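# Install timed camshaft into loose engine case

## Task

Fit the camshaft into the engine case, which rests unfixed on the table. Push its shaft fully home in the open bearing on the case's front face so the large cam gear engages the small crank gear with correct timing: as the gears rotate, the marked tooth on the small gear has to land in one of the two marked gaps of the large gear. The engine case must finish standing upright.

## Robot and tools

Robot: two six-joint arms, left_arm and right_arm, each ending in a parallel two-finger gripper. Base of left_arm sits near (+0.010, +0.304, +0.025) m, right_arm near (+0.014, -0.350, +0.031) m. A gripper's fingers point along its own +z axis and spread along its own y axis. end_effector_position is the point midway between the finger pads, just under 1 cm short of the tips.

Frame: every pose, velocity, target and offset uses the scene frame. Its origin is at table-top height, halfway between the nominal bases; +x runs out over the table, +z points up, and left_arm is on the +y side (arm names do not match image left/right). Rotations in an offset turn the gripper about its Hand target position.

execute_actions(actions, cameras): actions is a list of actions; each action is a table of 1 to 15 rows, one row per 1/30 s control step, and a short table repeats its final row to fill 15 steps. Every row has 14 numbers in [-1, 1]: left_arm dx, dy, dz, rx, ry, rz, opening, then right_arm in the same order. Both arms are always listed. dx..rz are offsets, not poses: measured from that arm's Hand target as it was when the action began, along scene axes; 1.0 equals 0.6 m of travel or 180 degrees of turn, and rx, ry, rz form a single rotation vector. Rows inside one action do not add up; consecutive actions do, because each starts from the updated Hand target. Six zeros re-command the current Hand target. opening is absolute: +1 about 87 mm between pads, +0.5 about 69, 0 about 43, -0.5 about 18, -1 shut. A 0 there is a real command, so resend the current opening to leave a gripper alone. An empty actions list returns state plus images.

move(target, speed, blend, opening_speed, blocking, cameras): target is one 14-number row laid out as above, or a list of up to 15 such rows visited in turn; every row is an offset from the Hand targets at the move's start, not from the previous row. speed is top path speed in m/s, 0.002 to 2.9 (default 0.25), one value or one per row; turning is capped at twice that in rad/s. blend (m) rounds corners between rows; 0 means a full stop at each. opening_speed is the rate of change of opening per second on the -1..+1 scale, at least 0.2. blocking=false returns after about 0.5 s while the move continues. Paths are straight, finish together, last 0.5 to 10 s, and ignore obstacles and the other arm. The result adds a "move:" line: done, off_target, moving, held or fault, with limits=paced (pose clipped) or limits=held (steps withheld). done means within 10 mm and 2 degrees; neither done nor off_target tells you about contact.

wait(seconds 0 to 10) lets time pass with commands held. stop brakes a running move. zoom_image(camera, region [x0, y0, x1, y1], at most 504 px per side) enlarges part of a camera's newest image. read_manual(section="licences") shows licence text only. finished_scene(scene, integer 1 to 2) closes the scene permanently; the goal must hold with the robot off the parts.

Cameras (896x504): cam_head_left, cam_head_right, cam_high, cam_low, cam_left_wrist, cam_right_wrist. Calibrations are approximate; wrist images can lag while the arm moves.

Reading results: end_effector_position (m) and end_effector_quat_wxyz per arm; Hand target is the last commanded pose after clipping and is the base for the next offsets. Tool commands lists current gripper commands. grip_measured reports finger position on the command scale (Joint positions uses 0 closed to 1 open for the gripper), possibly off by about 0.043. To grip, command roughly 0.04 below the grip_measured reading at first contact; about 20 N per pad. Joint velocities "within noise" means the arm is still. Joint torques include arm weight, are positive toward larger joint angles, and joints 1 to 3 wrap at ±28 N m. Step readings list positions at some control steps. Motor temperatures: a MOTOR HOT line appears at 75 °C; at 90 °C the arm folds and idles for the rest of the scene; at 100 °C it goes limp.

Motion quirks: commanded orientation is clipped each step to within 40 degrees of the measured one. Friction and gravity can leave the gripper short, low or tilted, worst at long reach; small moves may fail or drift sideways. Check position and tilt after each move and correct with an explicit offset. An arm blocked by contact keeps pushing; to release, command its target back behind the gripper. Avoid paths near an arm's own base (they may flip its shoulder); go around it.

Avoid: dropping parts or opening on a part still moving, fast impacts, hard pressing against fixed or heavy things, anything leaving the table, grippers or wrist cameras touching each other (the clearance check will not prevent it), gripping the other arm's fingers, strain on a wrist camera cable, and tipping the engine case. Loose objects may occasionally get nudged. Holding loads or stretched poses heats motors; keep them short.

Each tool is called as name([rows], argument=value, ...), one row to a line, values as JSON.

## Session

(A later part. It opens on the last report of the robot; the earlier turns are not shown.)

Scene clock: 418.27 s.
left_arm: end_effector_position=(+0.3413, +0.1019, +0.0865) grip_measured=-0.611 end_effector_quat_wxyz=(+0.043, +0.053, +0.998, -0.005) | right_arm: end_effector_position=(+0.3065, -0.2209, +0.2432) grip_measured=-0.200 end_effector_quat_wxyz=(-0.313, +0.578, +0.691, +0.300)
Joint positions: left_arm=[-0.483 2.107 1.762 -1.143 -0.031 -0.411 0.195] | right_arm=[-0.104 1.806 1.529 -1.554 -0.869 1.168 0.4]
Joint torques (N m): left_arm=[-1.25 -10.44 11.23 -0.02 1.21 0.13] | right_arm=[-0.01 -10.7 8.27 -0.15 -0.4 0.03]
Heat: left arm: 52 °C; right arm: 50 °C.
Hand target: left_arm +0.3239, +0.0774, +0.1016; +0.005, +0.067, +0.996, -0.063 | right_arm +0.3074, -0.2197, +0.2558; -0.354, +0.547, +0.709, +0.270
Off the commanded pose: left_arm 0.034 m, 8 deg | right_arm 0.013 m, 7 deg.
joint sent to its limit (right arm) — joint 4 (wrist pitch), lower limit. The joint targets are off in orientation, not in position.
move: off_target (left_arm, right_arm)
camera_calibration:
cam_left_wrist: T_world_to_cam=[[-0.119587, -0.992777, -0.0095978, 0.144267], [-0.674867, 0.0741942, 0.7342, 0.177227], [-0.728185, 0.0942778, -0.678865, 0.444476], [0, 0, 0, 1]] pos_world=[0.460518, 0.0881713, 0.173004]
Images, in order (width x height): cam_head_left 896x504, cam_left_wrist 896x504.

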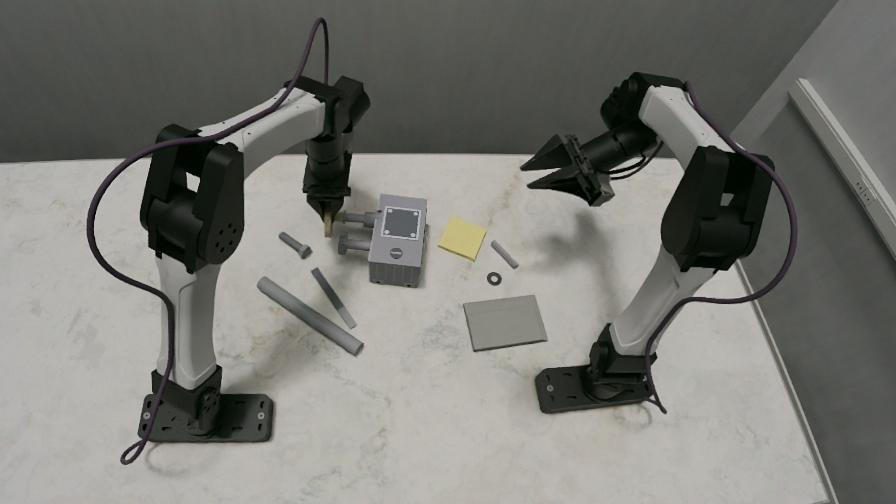

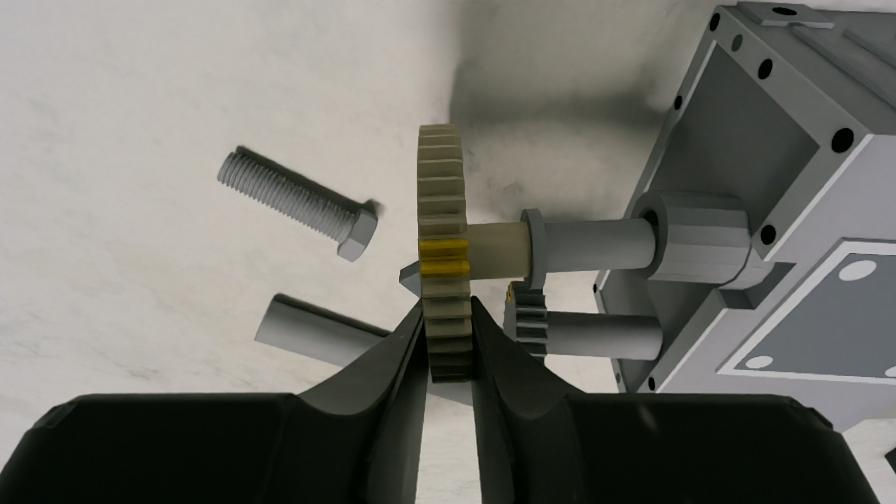

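move([
  [0.012,0.045,-0.01,-0.005,0,-0.014,-0.9,0,0,0,0,0,0,-0.2],
  [0.01,0.02,-0.012,-0.005,0.02,-0.014,-0.9,0,0,0,0,0,0,-0.2],
  [0.008,0.005,-0.012,-0.008,-0.02,-0.014,-0.9,0,0,0,0,0,0,-0.2],
  [0.008,-0.005,-0.012,-0.008,0.0,-0.014,-0.9,0,0,0,0,0,0,-0.2],
], speed=0.06, cameras=["cam_head_left","cam_left_wrist"])

zoom_image(camera="cam_left_wrist", region=[400, 150, 796, 400])

zoom_image(camera="cam_head_left", region=[300, 190, 400, 260])

Scene clock: 438.83 s.
left_arm: end_effector_position=(+0.3401, +0.0980, +0.0804) grip_measured=-0.611 end_effector_quat_wxyz=(+0.023, +0.075, +0.996, -0.033) | right_arm: end_effector_position=(+0.3065, -0.2209, +0.2432) grip_measured=-0.200 end_effector_quat_wxyz=(-0.313, +0.578, +0.691, +0.300)
Joint positions: left_arm=[-0.467 2.13 1.766 -1.138 0.04 -0.353 0.195] | right_arm=[-0.104 1.806 1.529 -1.554 -0.869 1.168 0.4]
Joint torques (N m): left_arm=[-2.11 -10.43 11.17 0.12 0.86 0.1] | right_arm=[-0.02 -10.71 8.29 -0.15 -0.41 0.04]
Motor temperatures (°C): left_arm=[21 50 45 26 24 22 24] | right_arm=[22 50 35 22 19 22 20]
Heat: left arm: 50 °C; right arm: 50 °C.
Hand target: left_arm +0.3287, +0.0744, +0.0943; +0.004, +0.088, +0.993, -0.075 | right_arm +0.3074, -0.2197, +0.2558; -0.354, +0.547, +0.709, +0.270
Off the commanded pose: left_arm 0.030 m, 6 deg | right_arm 0.013 m, 7 deg.
joint sent to its limit (right arm) — joint 4 (wrist pitch), lower limit. The joint targets are off in orientation, not in position.
move: off_target (left_arm, right_arm)
camera_calibration:
cam_left_wrist: T_world_to_cam=[[-0.165497, -0.985036, 0.0481167, 0.150435], [-0.638146, 0.144159, 0.756299, 0.160032], [-0.751918, 0.0944594, -0.652454, 0.445622], [0, 0, 0, 1]] pos_world=[0.462092, 0.0830206, 0.162478]
Images, in order (width x height): cam_head_left 896x504, cam_left_wrist 896x504.

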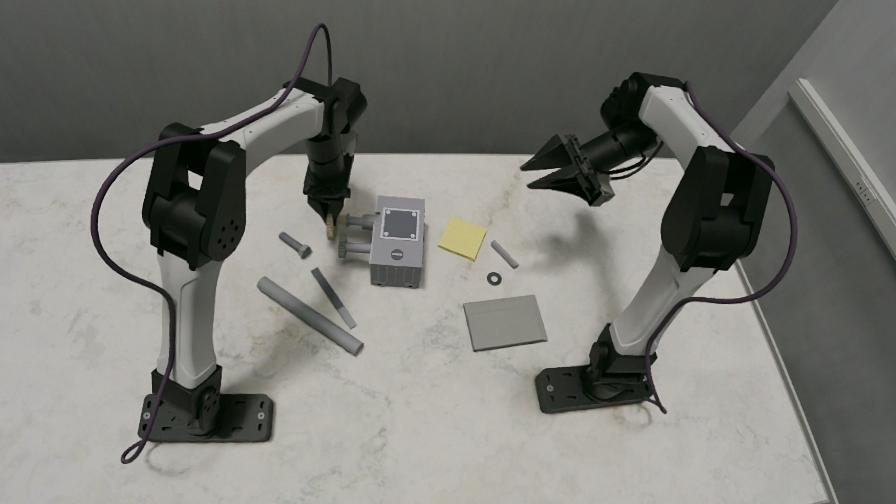

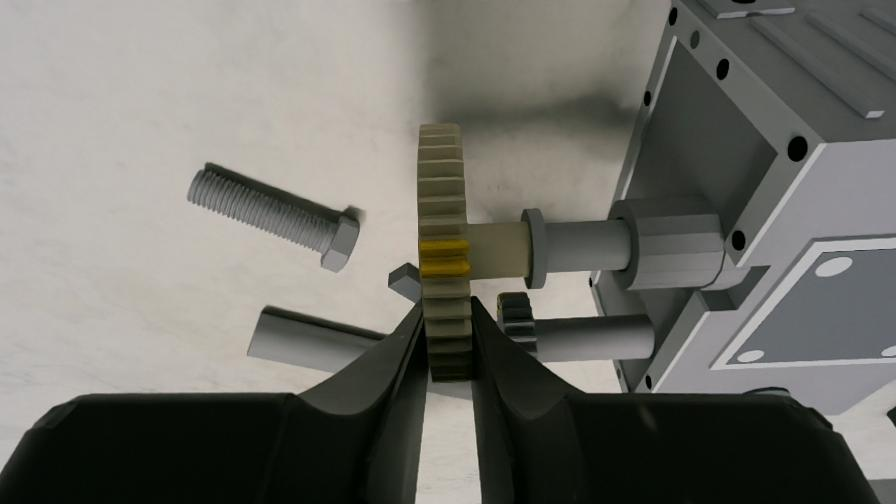

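Scaled by 1.273.

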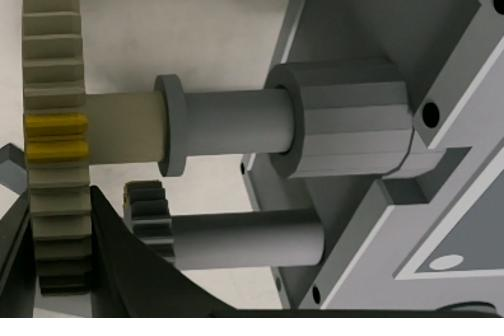

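Scaled by 5.040.

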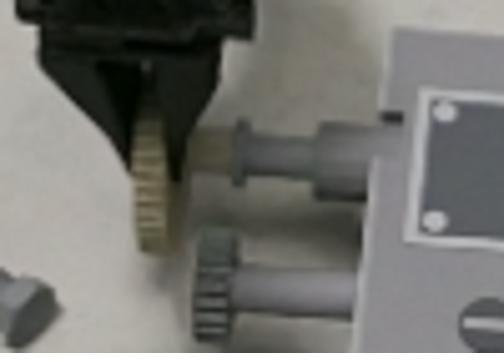

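move([
  [0.012,0.03,0.0,0.01,0,0.0,-0.9,0,0,0,0,0,0,-0.2],
  [0.012,0.03,0,0.01,0,0,0,0,0,0,0,0,0,-0.2],
], speed=0.06, opening_speed=0.4, cameras=["cam_head_left","cam_left_wrist"])

Scene clock: 453.00 s.
left_arm: end_effector_position=(+0.3325, +0.0958, +0.0868) grip_measured=+0.000 end_effector_quat_wxyz=(-0.001, +0.086, +0.995, -0.049) | right_arm: end_effector_position=(+0.3065, -0.2209, +0.2432) grip_measured=-0.200 end_effector_quat_wxyz=(-0.313, +0.578, +0.691, +0.300)
Joint positions: left_arm=[-0.461 2.14 1.799 -1.193 0.091 -0.325 0.5] | right_arm=[-0.104 1.806 1.529 -1.554 -0.869 1.168 0.4]
Joint torques (N m): left_arm=[0.46 -10.19 10.02 0.32 0.23 0.14] | right_arm=[0.01 -10.7 8.21 -0.15 -0.4 0.04]
Heat: left arm: 50 °C; right arm: 50 °C.
Hand target: left_arm +0.3360, +0.0924, +0.0944; +0.003, +0.088, +0.994, -0.060 | right_arm +0.3074, -0.2197, +0.2558; -0.354, +0.547, +0.709, +0.270
Off the commanded pose: left_arm 0.009 m, 1 deg | right_arm 0.013 m, 7 deg.
joint sent to its limit (right arm) — joint 4 (wrist pitch), lower limit. The joint targets are off in orientation, not in position.
move: off_target (right_arm); target 2's new opening was sent with left_arm's hand 0.016 m and 4 deg from that target
camera_calibration:
cam_left_wrist: T_world_to_cam=[[-0.186072, -0.978813, 0.0854502, 0.149616], [-0.595192, 0.181486, 0.782822, 0.130548], [-0.781744, 0.0948018, -0.616351, 0.451068], [0, 0, 0, 1]] pos_world=[0.45816, 0.0799915, 0.163036]
Images, in order (width x height): cam_head_left 896x504, cam_left_wrist 896x504.

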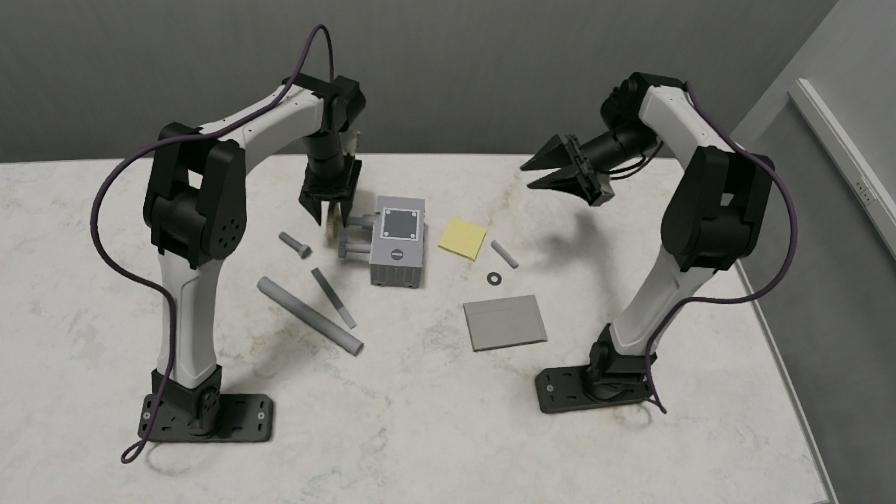

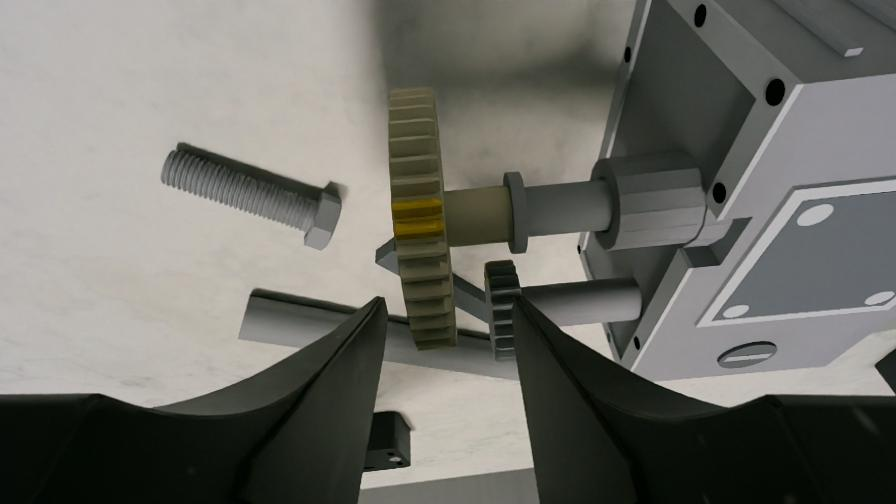

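move([
  [-0.005,0.008,0.015,-0.008,-0.12,0.0,0,0,0,0,0,0,0,-0.2],
  [-0.005,0.008,-0.008,-0.008,-0.12,0.0,0,0,0,0,0,0,0,-0.2],
], speed=0.15, cameras=["cam_head_left","cam_left_wrist"])

Scene clock: 462.40 s.
left_arm: end_effector_position=(+0.3311, +0.0974, +0.0865) grip_measured=+0.000 end_effector_quat_wxyz=(+0.176, +0.101, +0.977, -0.057) | right_arm: end_effector_position=(+0.3065, -0.2209, +0.2432) grip_measured=-0.200 end_effector_quat_wxyz=(-0.313, +0.578, +0.691, +0.300)
Joint positions: left_arm=[-0.523 1.813 1.329 -0.717 -0.052 -0.343 0.5] | right_arm=[-0.104 1.806 1.529 -1.554 -0.869 1.168 0.4]
Joint torques (N m): left_arm=[-0.38 -9.46 6.53 1.31 -0.18 0] | right_arm=[-0.03 -10.65 8.18 -0.15 -0.42 0.03]
Heat: left arm: 51 °C; right arm: 50 °C.
Hand target: left_arm +0.3329, +0.0972, +0.0895; +0.190, +0.098, +0.975, -0.055 | right_arm +0.3074, -0.2197, +0.2558; -0.354, +0.547, +0.709, +0.270
Off the commanded pose: left_arm 0.004 m, 2 deg | right_arm 0.013 m, 7 deg.
joint sent to its limit (right arm) — joint 4 (wrist pitch), lower limit. The joint targets are off in orientation, not in position.
move: off_target (right_arm)
camera_calibration:
cam_left_wrist: T_world_to_cam=[[-0.226495, -0.972247, 0.0586231, 0.166098], [-0.825783, 0.223594, 0.517772, 0.224755], [-0.51651, 0.0688628, -0.853508, 0.384865], [0, 0, 0, 1]] pos_world=[0.422006, 0.0847314, 0.202377]
Images, in order (width x height): cam_head_left 896x504, cam_left_wrist 896x504.

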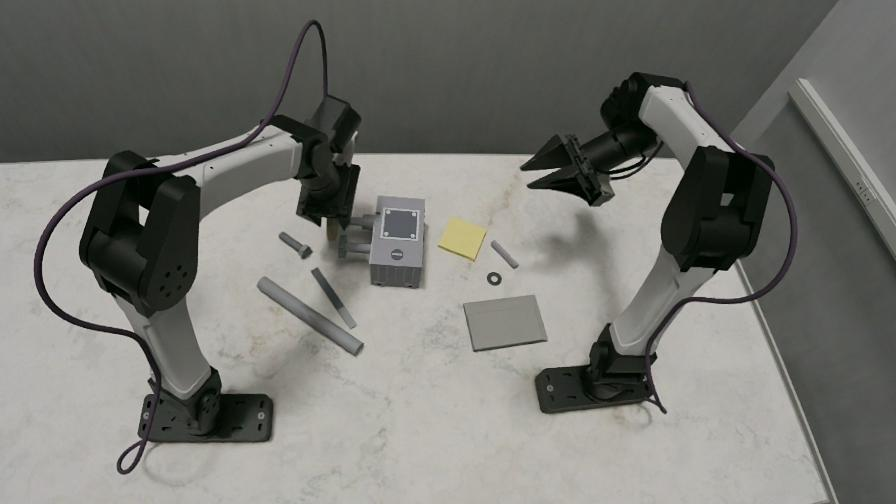

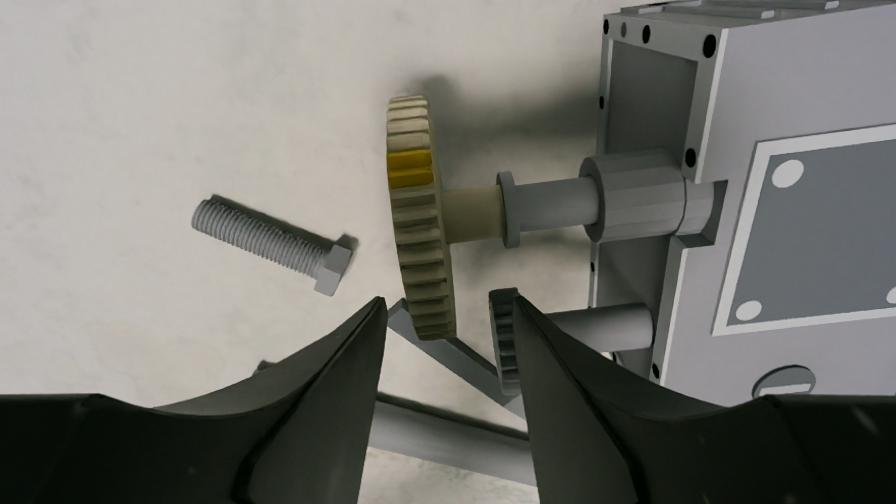

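move([
  [0.006,0.007,-0.024,0,0,0.028,0,0,0,0,0,0,0,-0.2],
], speed=0.1, cameras=["cam_left_wrist"])

Scene clock: 469.10 s.
left_arm: end_effector_position=(+0.3343, +0.0982, +0.0792) grip_measured=+0.000 end_effector_quat_wxyz=(+0.187, +0.061, +0.979, -0.054) | right_arm: end_effector_position=(+0.3065, -0.2209, +0.2432) grip_measured=-0.200 end_effector_quat_wxyz=(-0.313, +0.578, +0.691, +0.300)
Joint positions: left_arm=[-0.523 1.813 1.295 -0.669 -0.081 -0.416 0.5] | right_arm=[-0.104 1.806 1.529 -1.554 -0.869 1.168 0.4]
Joint torques (N m): left_arm=[0.29 -7.9 6.35 1.35 -0.22 -0.01] | right_arm=[0.03 -10.67 8.24 -0.15 -0.41 0.03]
Heat: left arm: 50 °C; right arm: 50 °C.
Hand target: left_arm +0.3365, +0.1013, +0.0752; +0.192, +0.055, +0.979, -0.046 | right_arm +0.3074, -0.2197, +0.2558; -0.354, +0.547, +0.709, +0.270
Off the commanded pose: left_arm 0.006 m, 1 deg | right_arm 0.013 m, 7 deg.
joint sent to its limit (right arm) — joint 4 (wrist pitch), lower limit. The joint targets are off in orientation, not in position.
move: off_target (right_arm)
camera_calibration:
cam_left_wrist: T_world_to_cam=[[-0.149833, -0.986589, 0.0647514, 0.143277], [-0.849273, 0.161959, 0.502499, 0.246239], [-0.506247, 0.0202993, -0.86215, 0.382321], [0, 0, 0, 1]] pos_world=[0.42414, 0.0937144, 0.196606]
Images, in order (width x height): cam_left_wrist 896x504.

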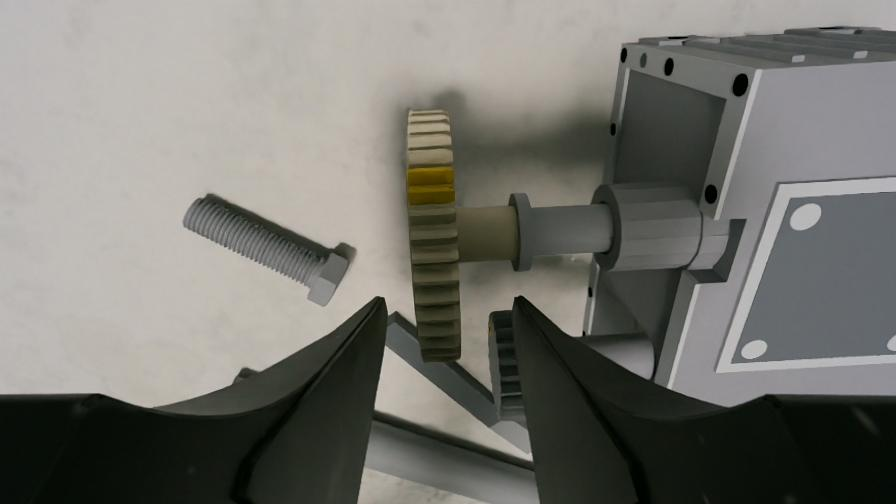

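move([
  [0.003,0.003,-0.008,0,0,0,0,0,0,0,0,0,0,-0.2],
  [0.003,0.003,-0.008,0,0,0,-0.9,0,0,0,0,0,0,-0.2],
], speed=0.1, opening_speed=0.5, cameras=["cam_left_wrist"])

Scene clock: 475.53 s.
left_arm: end_effector_position=(+0.3371, +0.1004, +0.0770) grip_measured=-0.611 end_effector_quat_wxyz=(+0.193, +0.058, +0.978, -0.050) | right_arm: end_effector_position=(+0.3065, -0.2209, +0.2432) grip_measured=-0.200 end_effector_quat_wxyz=(-0.313, +0.578, +0.691, +0.300)
Joint positions: left_arm=[-0.519 1.813 1.284 -0.65 -0.093 -0.417 0.195] | right_arm=[-0.104 1.806 1.529 -1.554 -0.869 1.168 0.4]
Joint torques (N m): left_arm=[0.66 -7.24 6.27 1.33 -0.1 0.06] | right_arm=[0.01 -10.73 8.21 -0.16 -0.41 0.03]
Heat: left arm: 49 °C; right arm: 50 °C.
Hand target: left_arm +0.3383, +0.1032, +0.0703; +0.192, +0.055, +0.979, -0.046 | right_arm +0.3074, -0.2197, +0.2558; -0.354, +0.547, +0.709, +0.270
Off the commanded pose: left_arm 0.007 m, 1 deg | right_arm 0.013 m, 7 deg.
joint sent to its limit (right arm) — joint 4 (wrist pitch), lower limit. The joint targets are off in orientation, not in position.
move: off_target (right_arm)
camera_calibration:
cam_left_wrist: T_world_to_cam=[[-0.142291, -0.988093, 0.0585271, 0.144086], [-0.856739, 0.152558, 0.492672, 0.253603], [-0.495734, 0.0199605, -0.868245, 0.378706], [0, 0, 0, 1]] pos_world=[0.425511, 0.0961223, 0.195433]
Images, in order (width x height): cam_left_wrist 896x504.

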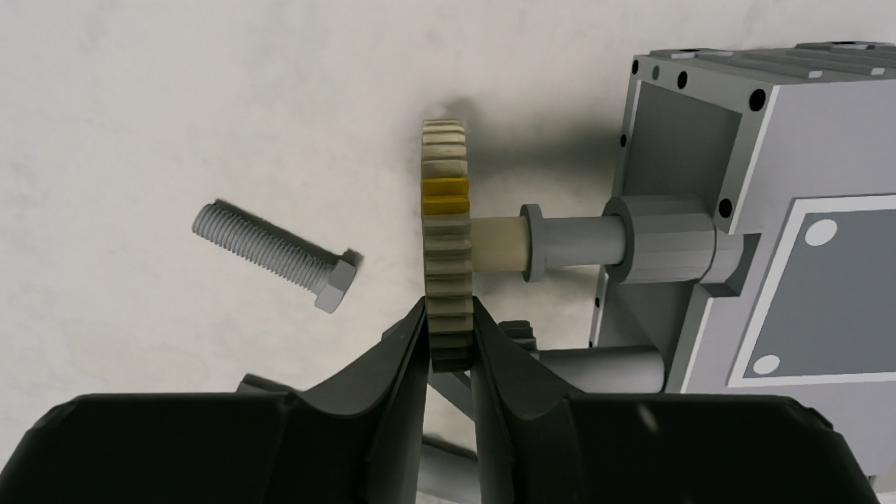

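move(target=[0.01,-0.004,0.012,0.009,0.082,0,-0.9,0,0,0,0,0,0,-0.2], speed=0.1, cameras=["cam_left_wrist","cam_head_left","cam_low"])

zoom_image(camera="cam_low", region=[515, 225, 595, 285])

zoom_image(camera="cam_left_wrist", region=[350, 80, 750, 400])

Scene clock: 486.50 s.
left_arm: end_effector_position=(+0.3381, +0.1013, +0.0777) grip_measured=-0.616 end_effector_quat_wxyz=(+0.067, +0.057, +0.996, -0.031) | right_arm: end_effector_position=(+0.3065, -0.2209, +0.2432) grip_measured=-0.200 end_effector_quat_wxyz=(-0.313, +0.578, +0.691, +0.300)
Joint positions: left_arm=[-0.476 2.036 1.619 -1.006 -0.002 -0.397 0.192] | right_arm=[-0.104 1.806 1.529 -1.554 -0.869 1.168 0.4]
Joint torques (N m): left_arm=[1.59 -7.95 9.78 0.65 0.17 0.08] | right_arm=[0.03 -10.65 8.24 -0.17 -0.4 0.04]
Heat: left arm: 46 °C; right arm: 50 °C.
Hand target: left_arm +0.3443, +0.1007, +0.0775; +0.064, +0.051, +0.996, -0.039 | right_arm +0.3074, -0.2197, +0.2558; -0.354, +0.547, +0.709, +0.270
Off the commanded pose: left_arm 0.006 m, 1 deg | right_arm 0.013 m, 7 deg.
joint sent to its limit (right arm) — joint 4 (wrist pitch), lower limit. The joint targets are off in orientation, not in position.
move: off_target (right_arm)
camera_calibration:
cam_left_wrist: T_world_to_cam=[[-0.130638, -0.990624, 0.0399638, 0.142876], [-0.705778, 0.121232, 0.697983, 0.190105], [-0.696284, 0.0629777, -0.714998, 0.43132], [0, 0, 0, 1]] pos_world=[0.453158, 0.0913258, 0.169993]
Images, in order (width x height): cam_head_left 896x504, cam_low 896x504, cam_left_wrist 896x504.

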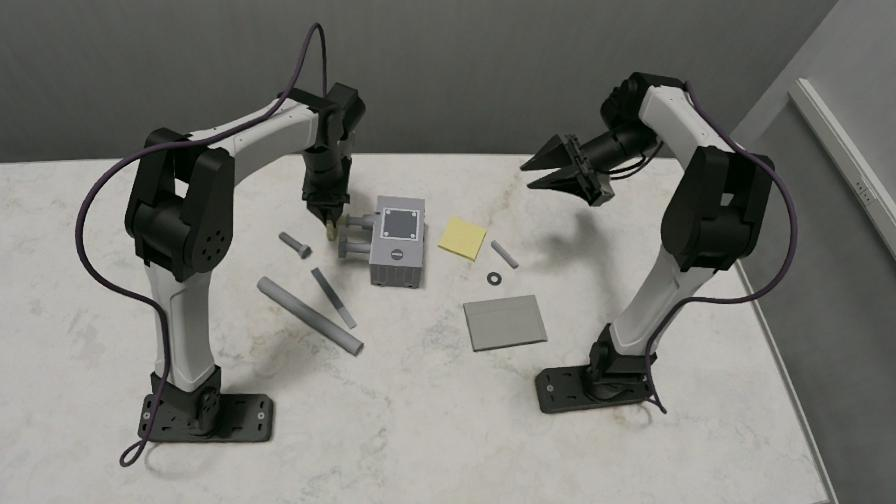

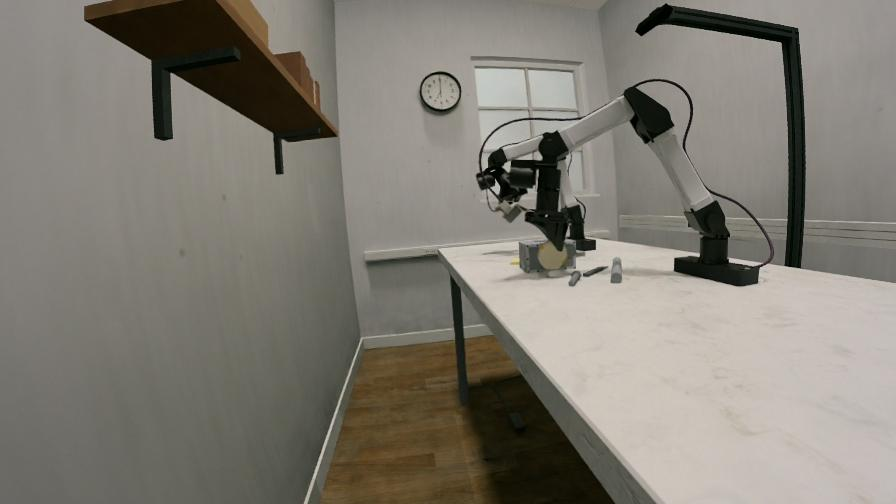

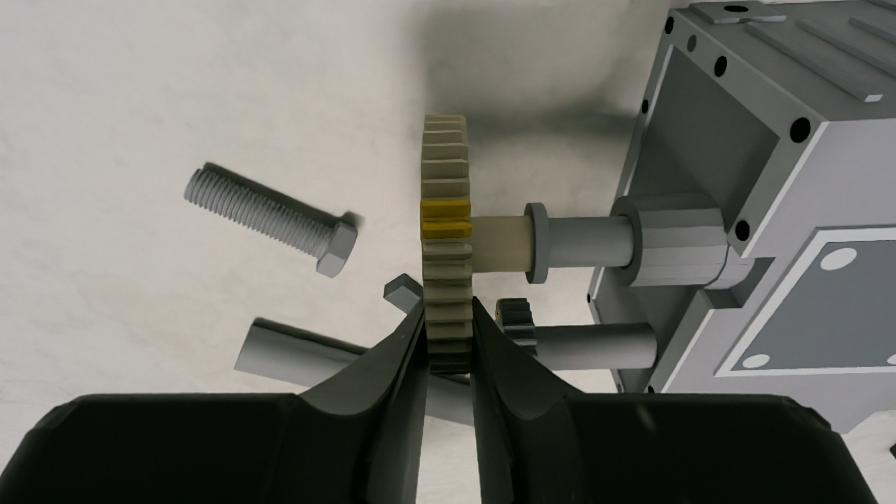

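Scaled by 6.300.

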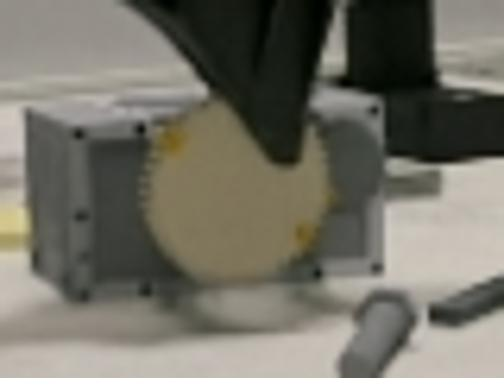

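Scaled by 1.260.

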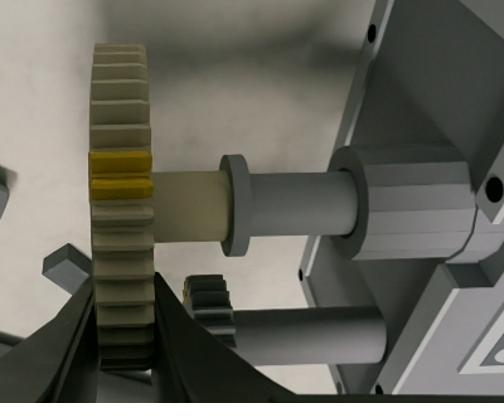

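move([
  [0.004,-0.002,0.006,0.005,0.05,0,-0.9,0,0,0,0,0,0,-0.2],
  [0.002,-0.02,0.006,0.003,0.05,0,-0.9,0,0,0,0,0,0,-0.2],
], speed=0.08, cameras=["cam_left_wrist","cam_head_left","cam_low"])

zoom_image(camera="cam_low", region=[515, 225, 595, 285])

zoom_image(camera="cam_left_wrist", region=[350, 80, 750, 400])

Scene clock: 495.77 s.
left_arm: end_effector_position=(+0.3402, +0.1000, +0.0811) grip_measured=-0.617 end_effector_quat_wxyz=(-0.019, +0.054, +0.998, -0.024) | right_arm: end_effector_position=(+0.3065, -0.2209, +0.2432) grip_measured=-0.200 end_effector_quat_wxyz=(-0.313, +0.578, +0.691, +0.300)
Joint positions: left_arm=[-0.451 2.215 1.892 -1.263 0.059 -0.378 0.191] | right_arm=[-0.104 1.806 1.529 -1.554 -0.869 1.168 0.4]
Joint torques (N m): left_arm=[-0.44 -9.06 9.95 0.48 0.26 -0.11] | right_arm=[-0.01 -10.71 8.29 -0.16 -0.39 0.03]
Motor temperatures (°C): left_arm=[20 45 41 27 22 22 24] | right_arm=[22 50 35 21 19 22 20]
Heat: left arm: 45 °C; right arm: 50 °C.
Hand target: left_arm +0.3455, +0.0889, +0.0811; -0.015, +0.048, +0.998, -0.038 | right_arm +0.3074, -0.2197, +0.2558; -0.354, +0.547, +0.709, +0.270
Off the commanded pose: left_arm 0.012 m, 2 deg | right_arm 0.013 m, 7 deg.
joint sent to its limit (right arm) — joint 4 (wrist pitch), lower limit. The joint targets are off in orientation, not in position.
move: off_target (left_arm, right_arm)
camera_calibration:
cam_left_wrist: T_world_to_cam=[[-0.121995, -0.99185, 0.0367644, 0.139135], [-0.576241, 0.100938, 0.811023, 0.138107], [-0.808124, 0.0777557, -0.583858, 0.461216], [0, 0, 0, 1]] pos_world=[0.469277, 0.088199, 0.152161]
Images, in order (width x height): cam_head_left 896x504, cam_low 896x504, cam_left_wrist 896x504.

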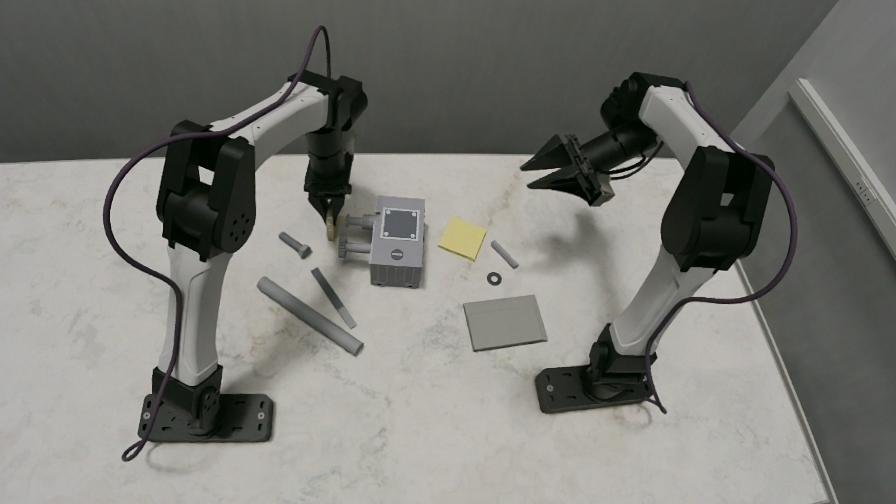

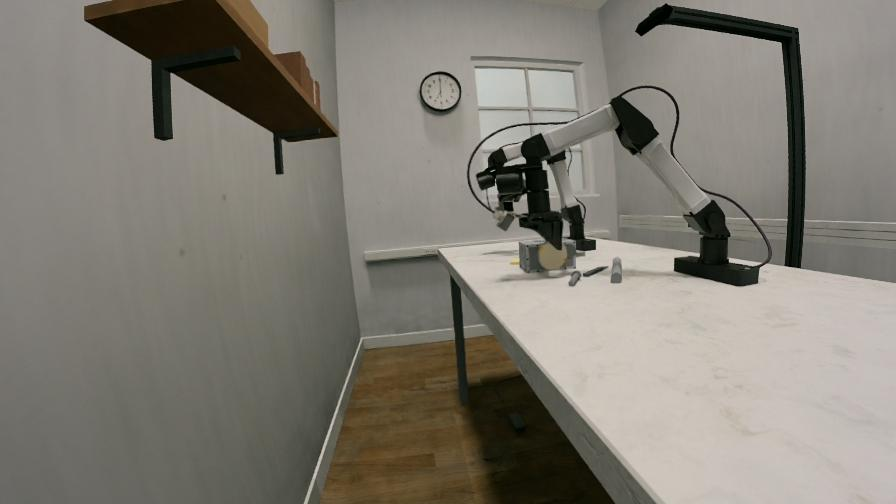

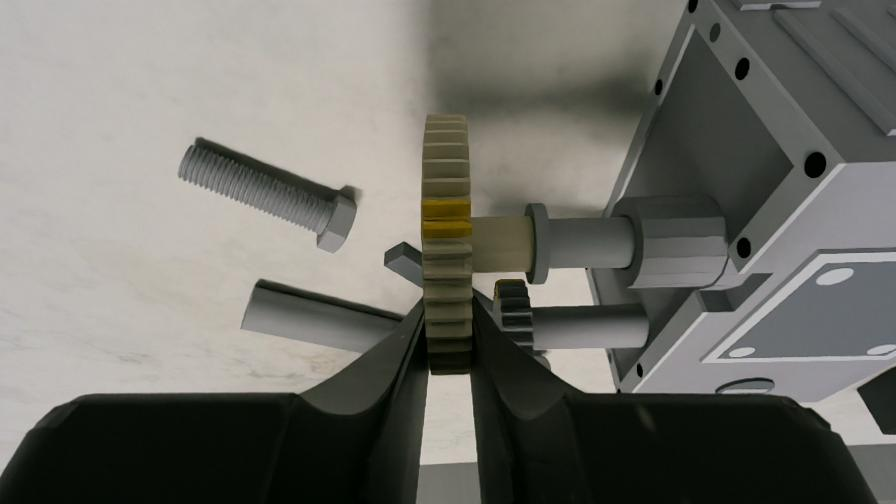

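Scaled by 6.300.

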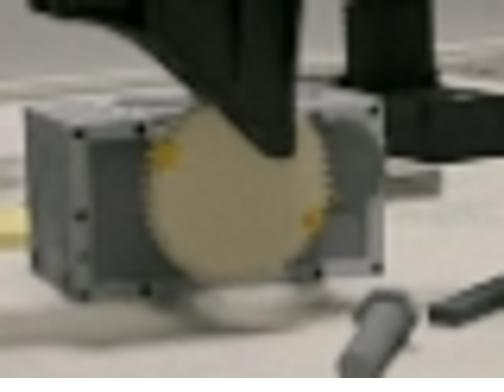

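Scaled by 1.260.

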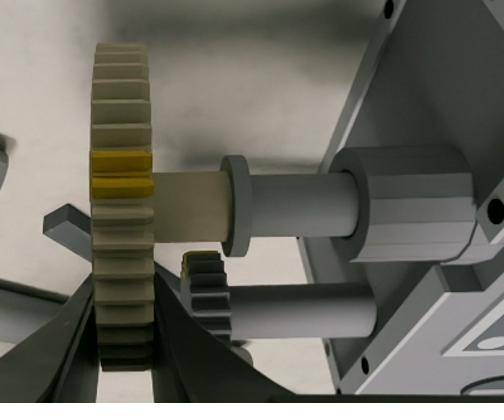

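move([
  [0,-0.008,0.003,-0.004,0.008,0,-0.9,0,0,0,0,0,0,-0.2],
  [-0.002,-0.016,0.003,-0.004,-0.012,0,-0.9,0,0,0,0,0,0,-0.2],
  [-0.002,-0.02,0.003,-0.004,-0.004,0,-0.9,0,0,0,0,0,0,-0.2],
], speed=0.06, cameras=["cam_left_wrist","cam_head_left"])

zoom_image(camera="cam_left_wrist", region=[350, 80, 750, 400])

zoom_image(camera="cam_head_left", region=[300, 190, 440, 290])

Scene clock: 502.37 s.
left_arm: end_effector_position=(+0.3392, +0.0979, +0.0812) grip_measured=-0.618 end_effector_quat_wxyz=(-0.023, +0.051, +0.998, -0.018) | right_arm: end_effector_position=(+0.3065, -0.2209, +0.2432) grip_measured=-0.200 end_effector_quat_wxyz=(-0.313, +0.578, +0.691, +0.300)
Joint positions: left_arm=[-0.459 2.228 1.912 -1.281 0.052 -0.392 0.191] | right_arm=[-0.104 1.806 1.529 -1.554 -0.869 1.168 0.4]
Joint torques (N m): left_arm=[-1.96 -10.26 9.05 0.7 0.37 -0.22] | right_arm=[-0.01 -10.7 8.25 -0.15 -0.4 0.03]
Heat: left arm: 45 °C; right arm: 50 °C.
Hand target: left_arm +0.3444, +0.0768, +0.0830; -0.008, +0.049, +0.998, -0.044 | right_arm +0.3074, -0.2197, +0.2558; -0.354, +0.547, +0.709, +0.270
Off the commanded pose: left_arm 0.022 m, 3 deg | right_arm 0.013 m, 7 deg.
joint sent to its limit (right arm) — joint 4 (wrist pitch), lower limit. The joint targets are off in orientation, not in position.
move: off_target (left_arm, right_arm)
camera_calibration:
cam_left_wrist: T_world_to_cam=[[-0.115909, -0.992929, 0.0256285, 0.135865], [-0.571439, 0.0877667, 0.815937, 0.13698], [-0.812417, 0.0799291, -0.577572, 0.46141], [0, 0, 0, 1]] pos_world=[0.468881, 0.0860022, 0.151249]
Images, in order (width x height): cam_head_left 896x504, cam_left_wrist 896x504.

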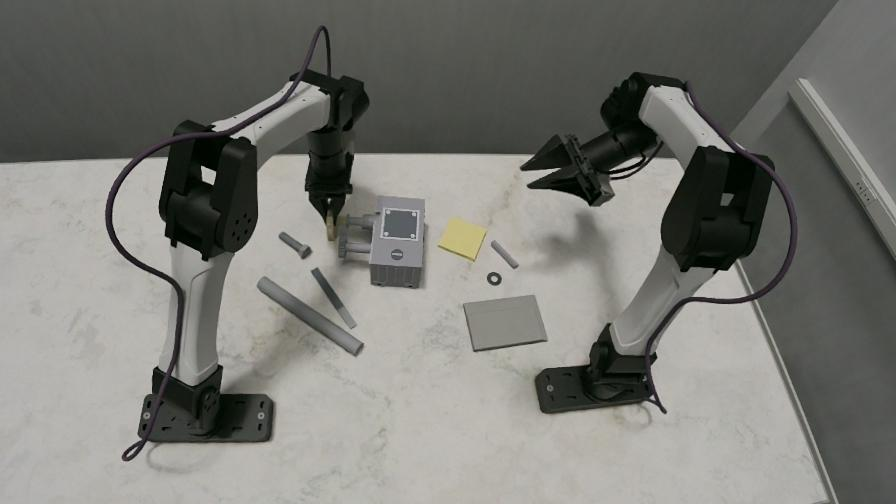

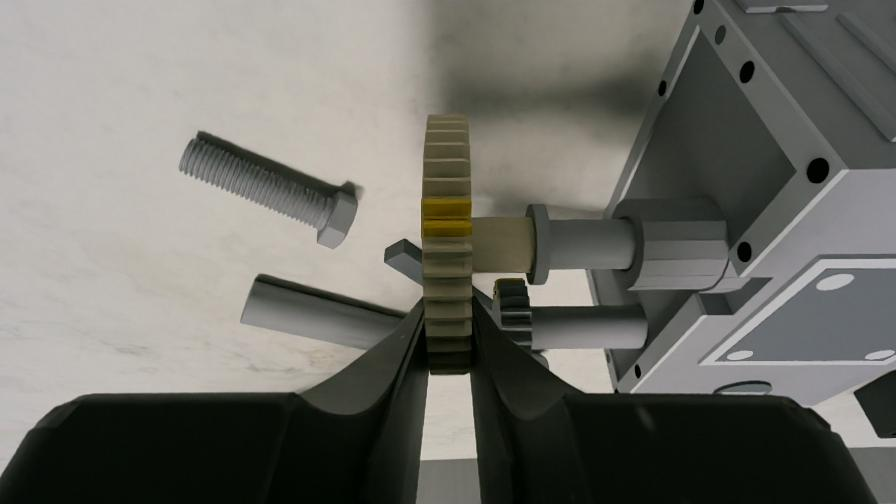

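Scaled by 1.260.

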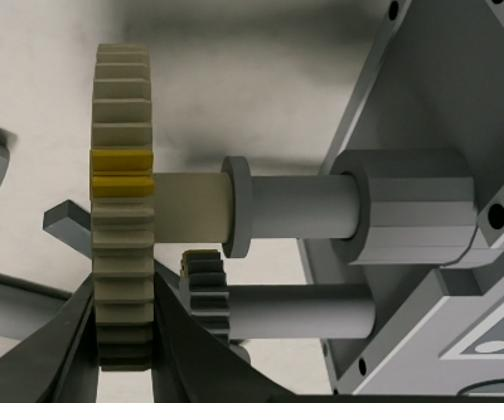

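Scaled by 3.600.

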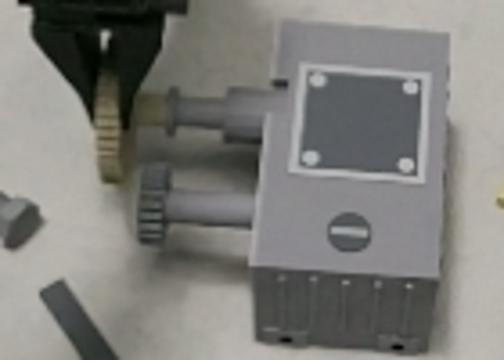

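move([
  [0,-0.016,0.0,0.008,0.015,0,-0.9,0,0,0,0,0,0,-0.2],
  [0.004,-0.018,0.0,0.004,-0.015,0.004,-0.9,0,0,0,0,0,0,-0.2],
  [-0.004,-0.02,0.006,-0.004,0.015,-0.004,-0.9,0,0,0,0,0,0,-0.2],
  [-0.002,-0.025,-0.002,0.004,-0.012,0,-0.9,0,0,0,0,0,0,-0.2],
  [0,-0.025,0.003,0.004,0,0,-0.9,0,0,0,0,0,0,-0.2],
], speed=0.06, cameras=["cam_left_wrist","cam_head_left"])

zoom_image(camera="cam_left_wrist", region=[350, 80, 750, 400])

zoom_image(camera="cam_head_left", region=[300, 190, 440, 290])

Scene clock: 516.00 s.
left_arm: end_effector_position=(+0.3368, +0.0771, +0.0819) grip_measured=-0.618 end_effector_quat_wxyz=(-0.019, +0.053, +0.998, -0.013) | right_arm: end_effector_position=(+0.3065, -0.2209, +0.2432) grip_measured=-0.200 end_effector_quat_wxyz=(-0.313, +0.578, +0.691, +0.300)
Joint positions: left_arm=[-0.508 2.262 1.973 -1.303 0.041 -0.436 0.191] | right_arm=[-0.104 1.806 1.529 -1.554 -0.869 1.168 0.4]
Joint torques (N m): left_arm=[-0.4 -9.81 10.44 0.57 0.35 -0.11] | right_arm=[0.03 -10.62 8.31 -0.15 -0.41 0.03]
Heat: left arm: 46 °C; right arm: 50 °C.
Hand target: left_arm +0.3443, +0.0618, +0.0846; -0.008, +0.049, +0.998, -0.038 | right_arm +0.3074, -0.2197, +0.2558; -0.354, +0.547, +0.709, +0.270
Off the commanded pose: left_arm 0.017 m, 3 deg | right_arm 0.013 m, 7 deg.
joint sent to its limit (right arm) — joint 4 (wrist pitch), lower limit. The joint targets are off in orientation, not in position.
move: off_target (left_arm, right_arm)
camera_calibration:
cam_left_wrist: T_world_to_cam=[[-0.121735, -0.992442, 0.0154751, 0.11773], [-0.577597, 0.0835113, 0.812039, 0.139556], [-0.807194, 0.0899152, -0.583397, 0.459414], [0, 0, 0, 1]] pos_world=[0.465775, 0.0638771, 0.152874]
Images, in order (width x height): cam_head_left 896x504, cam_left_wrist 896x504.

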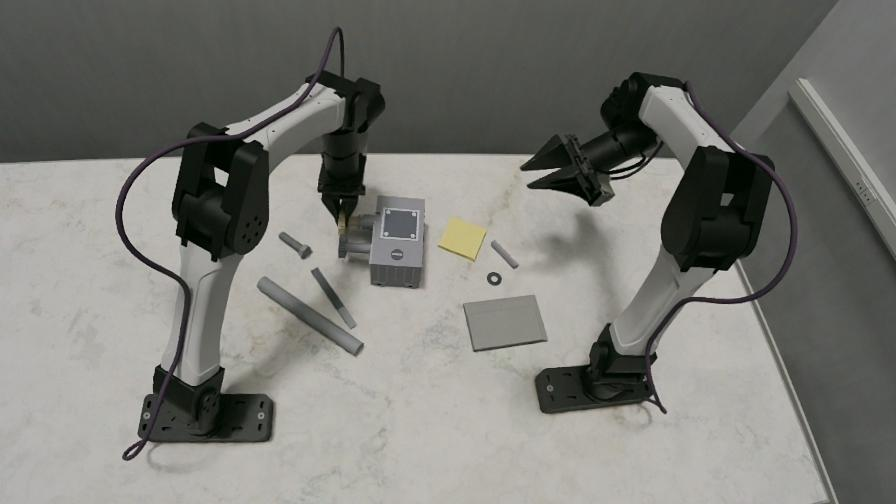

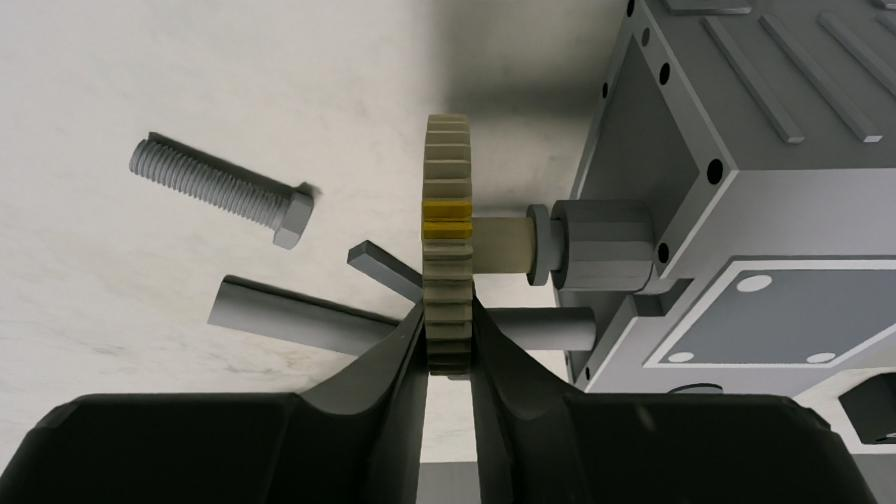

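Scaled by 1.260.

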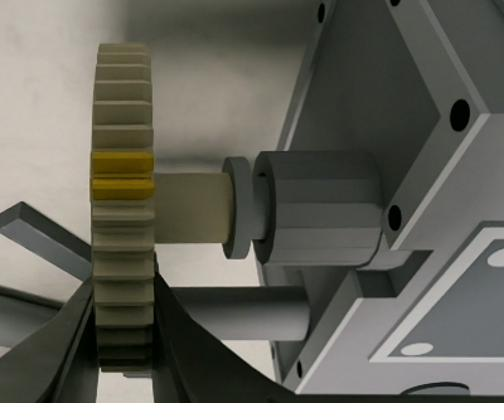

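Scaled by 3.600.

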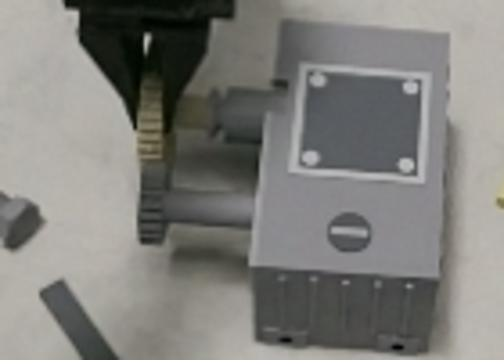

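move([
  [0,-0.012,0.0,0.004,0.014,0,-0.9,0,0,0,0,0,0,-0.2],
  [0.0,-0.014,0.0,0.004,-0.014,0,-0.9,0,0,0,0,0,0,-0.2],
  [0,-0.018,0.003,0.0,0.014,0,-0.9,0,0,0,0,0,0,-0.2],
  [0,-0.018,0,0.004,-0.01,0,-0.9,0,0,0,0,0,0,-0.2],
  [0,-0.018,0,0.004,0,0,-0.9,0,0,0,0,0,0,-0.2],
], speed=0.06, cameras=["cam_left_wrist","cam_head_left","cam_low"])

zoom_image(camera="cam_left_wrist", region=[350, 80, 750, 400])

zoom_image(camera="cam_low", region=[515, 225, 595, 285])

Scene clock: 526.73 s.
left_arm: end_effector_position=(+0.3360, +0.0718, +0.0817) grip_measured=-0.618 end_effector_quat_wxyz=(-0.030, +0.052, +0.998, -0.002) | right_arm: end_effector_position=(+0.3065, -0.2209, +0.2432) grip_measured=-0.200 end_effector_quat_wxyz=(-0.313, +0.578, +0.691, +0.300)
Joint positions: left_arm=[-0.523 2.309 2.047 -1.36 0.032 -0.453 0.191] | right_arm=[-0.104 1.806 1.529 -1.554 -0.869 1.168 0.4]
Joint torques (N m): left_arm=[-1.36 -10.95 9.58 0.77 0.33 -0.18] | right_arm=[-0.01 -10.66 8.24 -0.16 -0.4 0.03]
Heat: left arm: 47 °C; right arm: 50 °C.
Hand target: left_arm +0.3443, +0.0510, +0.0848; -0.008, +0.049, +0.998, -0.032 | right_arm +0.3074, -0.2197, +0.2558; -0.354, +0.547, +0.709, +0.270
Off the commanded pose: left_arm 0.023 m, 4 deg | right_arm 0.013 m, 7 deg.
joint sent to its limit (right arm) — joint 4 (wrist pitch), lower limit. The joint targets are off in orientation, not in position.
move: off_target (left_arm, right_arm)
camera_calibration:
cam_left_wrist: T_world_to_cam=[[-0.119654, -0.992798, -0.00592056, 0.113351], [-0.561038, 0.0626954, 0.825412, 0.134557], [-0.819096, 0.102086, -0.5645, 0.460802], [0, 0, 0, 1]] pos_world=[0.466496, 0.0570572, 0.149728]
Images, in order (width x height): cam_head_left 896x504, cam_low 896x504, cam_left_wrist 896x504.

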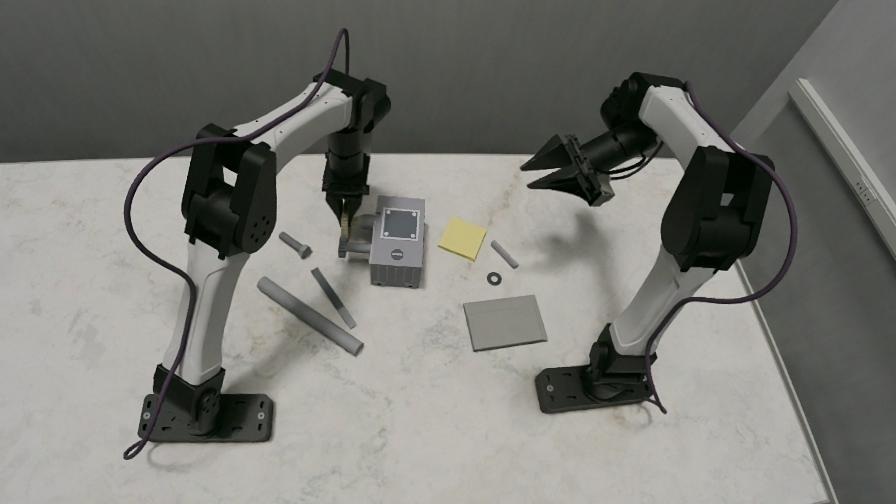

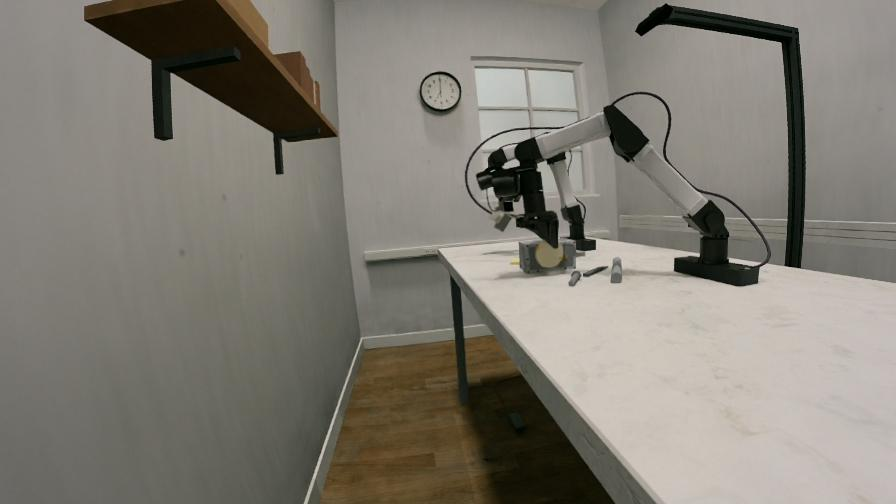

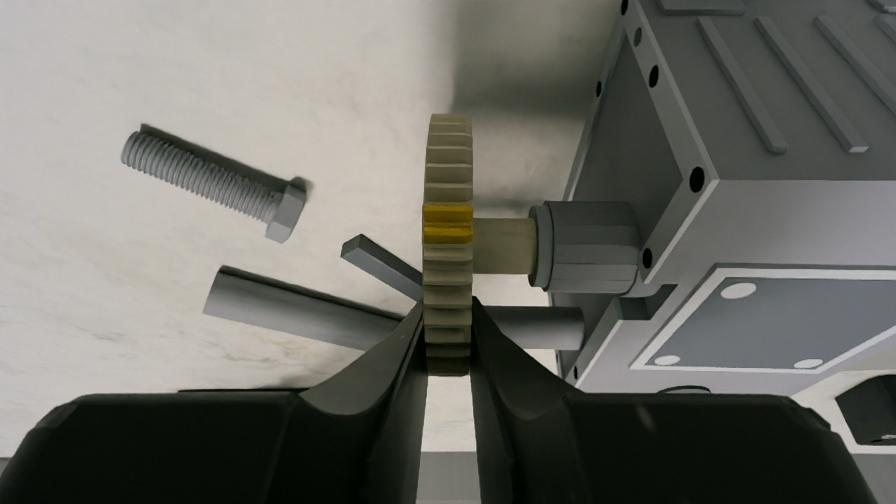

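Scaled by 1.260.

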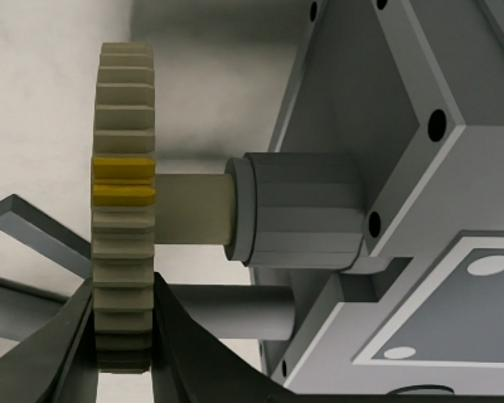

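Scaled by 6.300.

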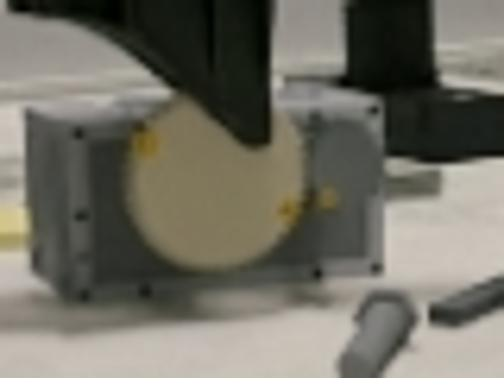

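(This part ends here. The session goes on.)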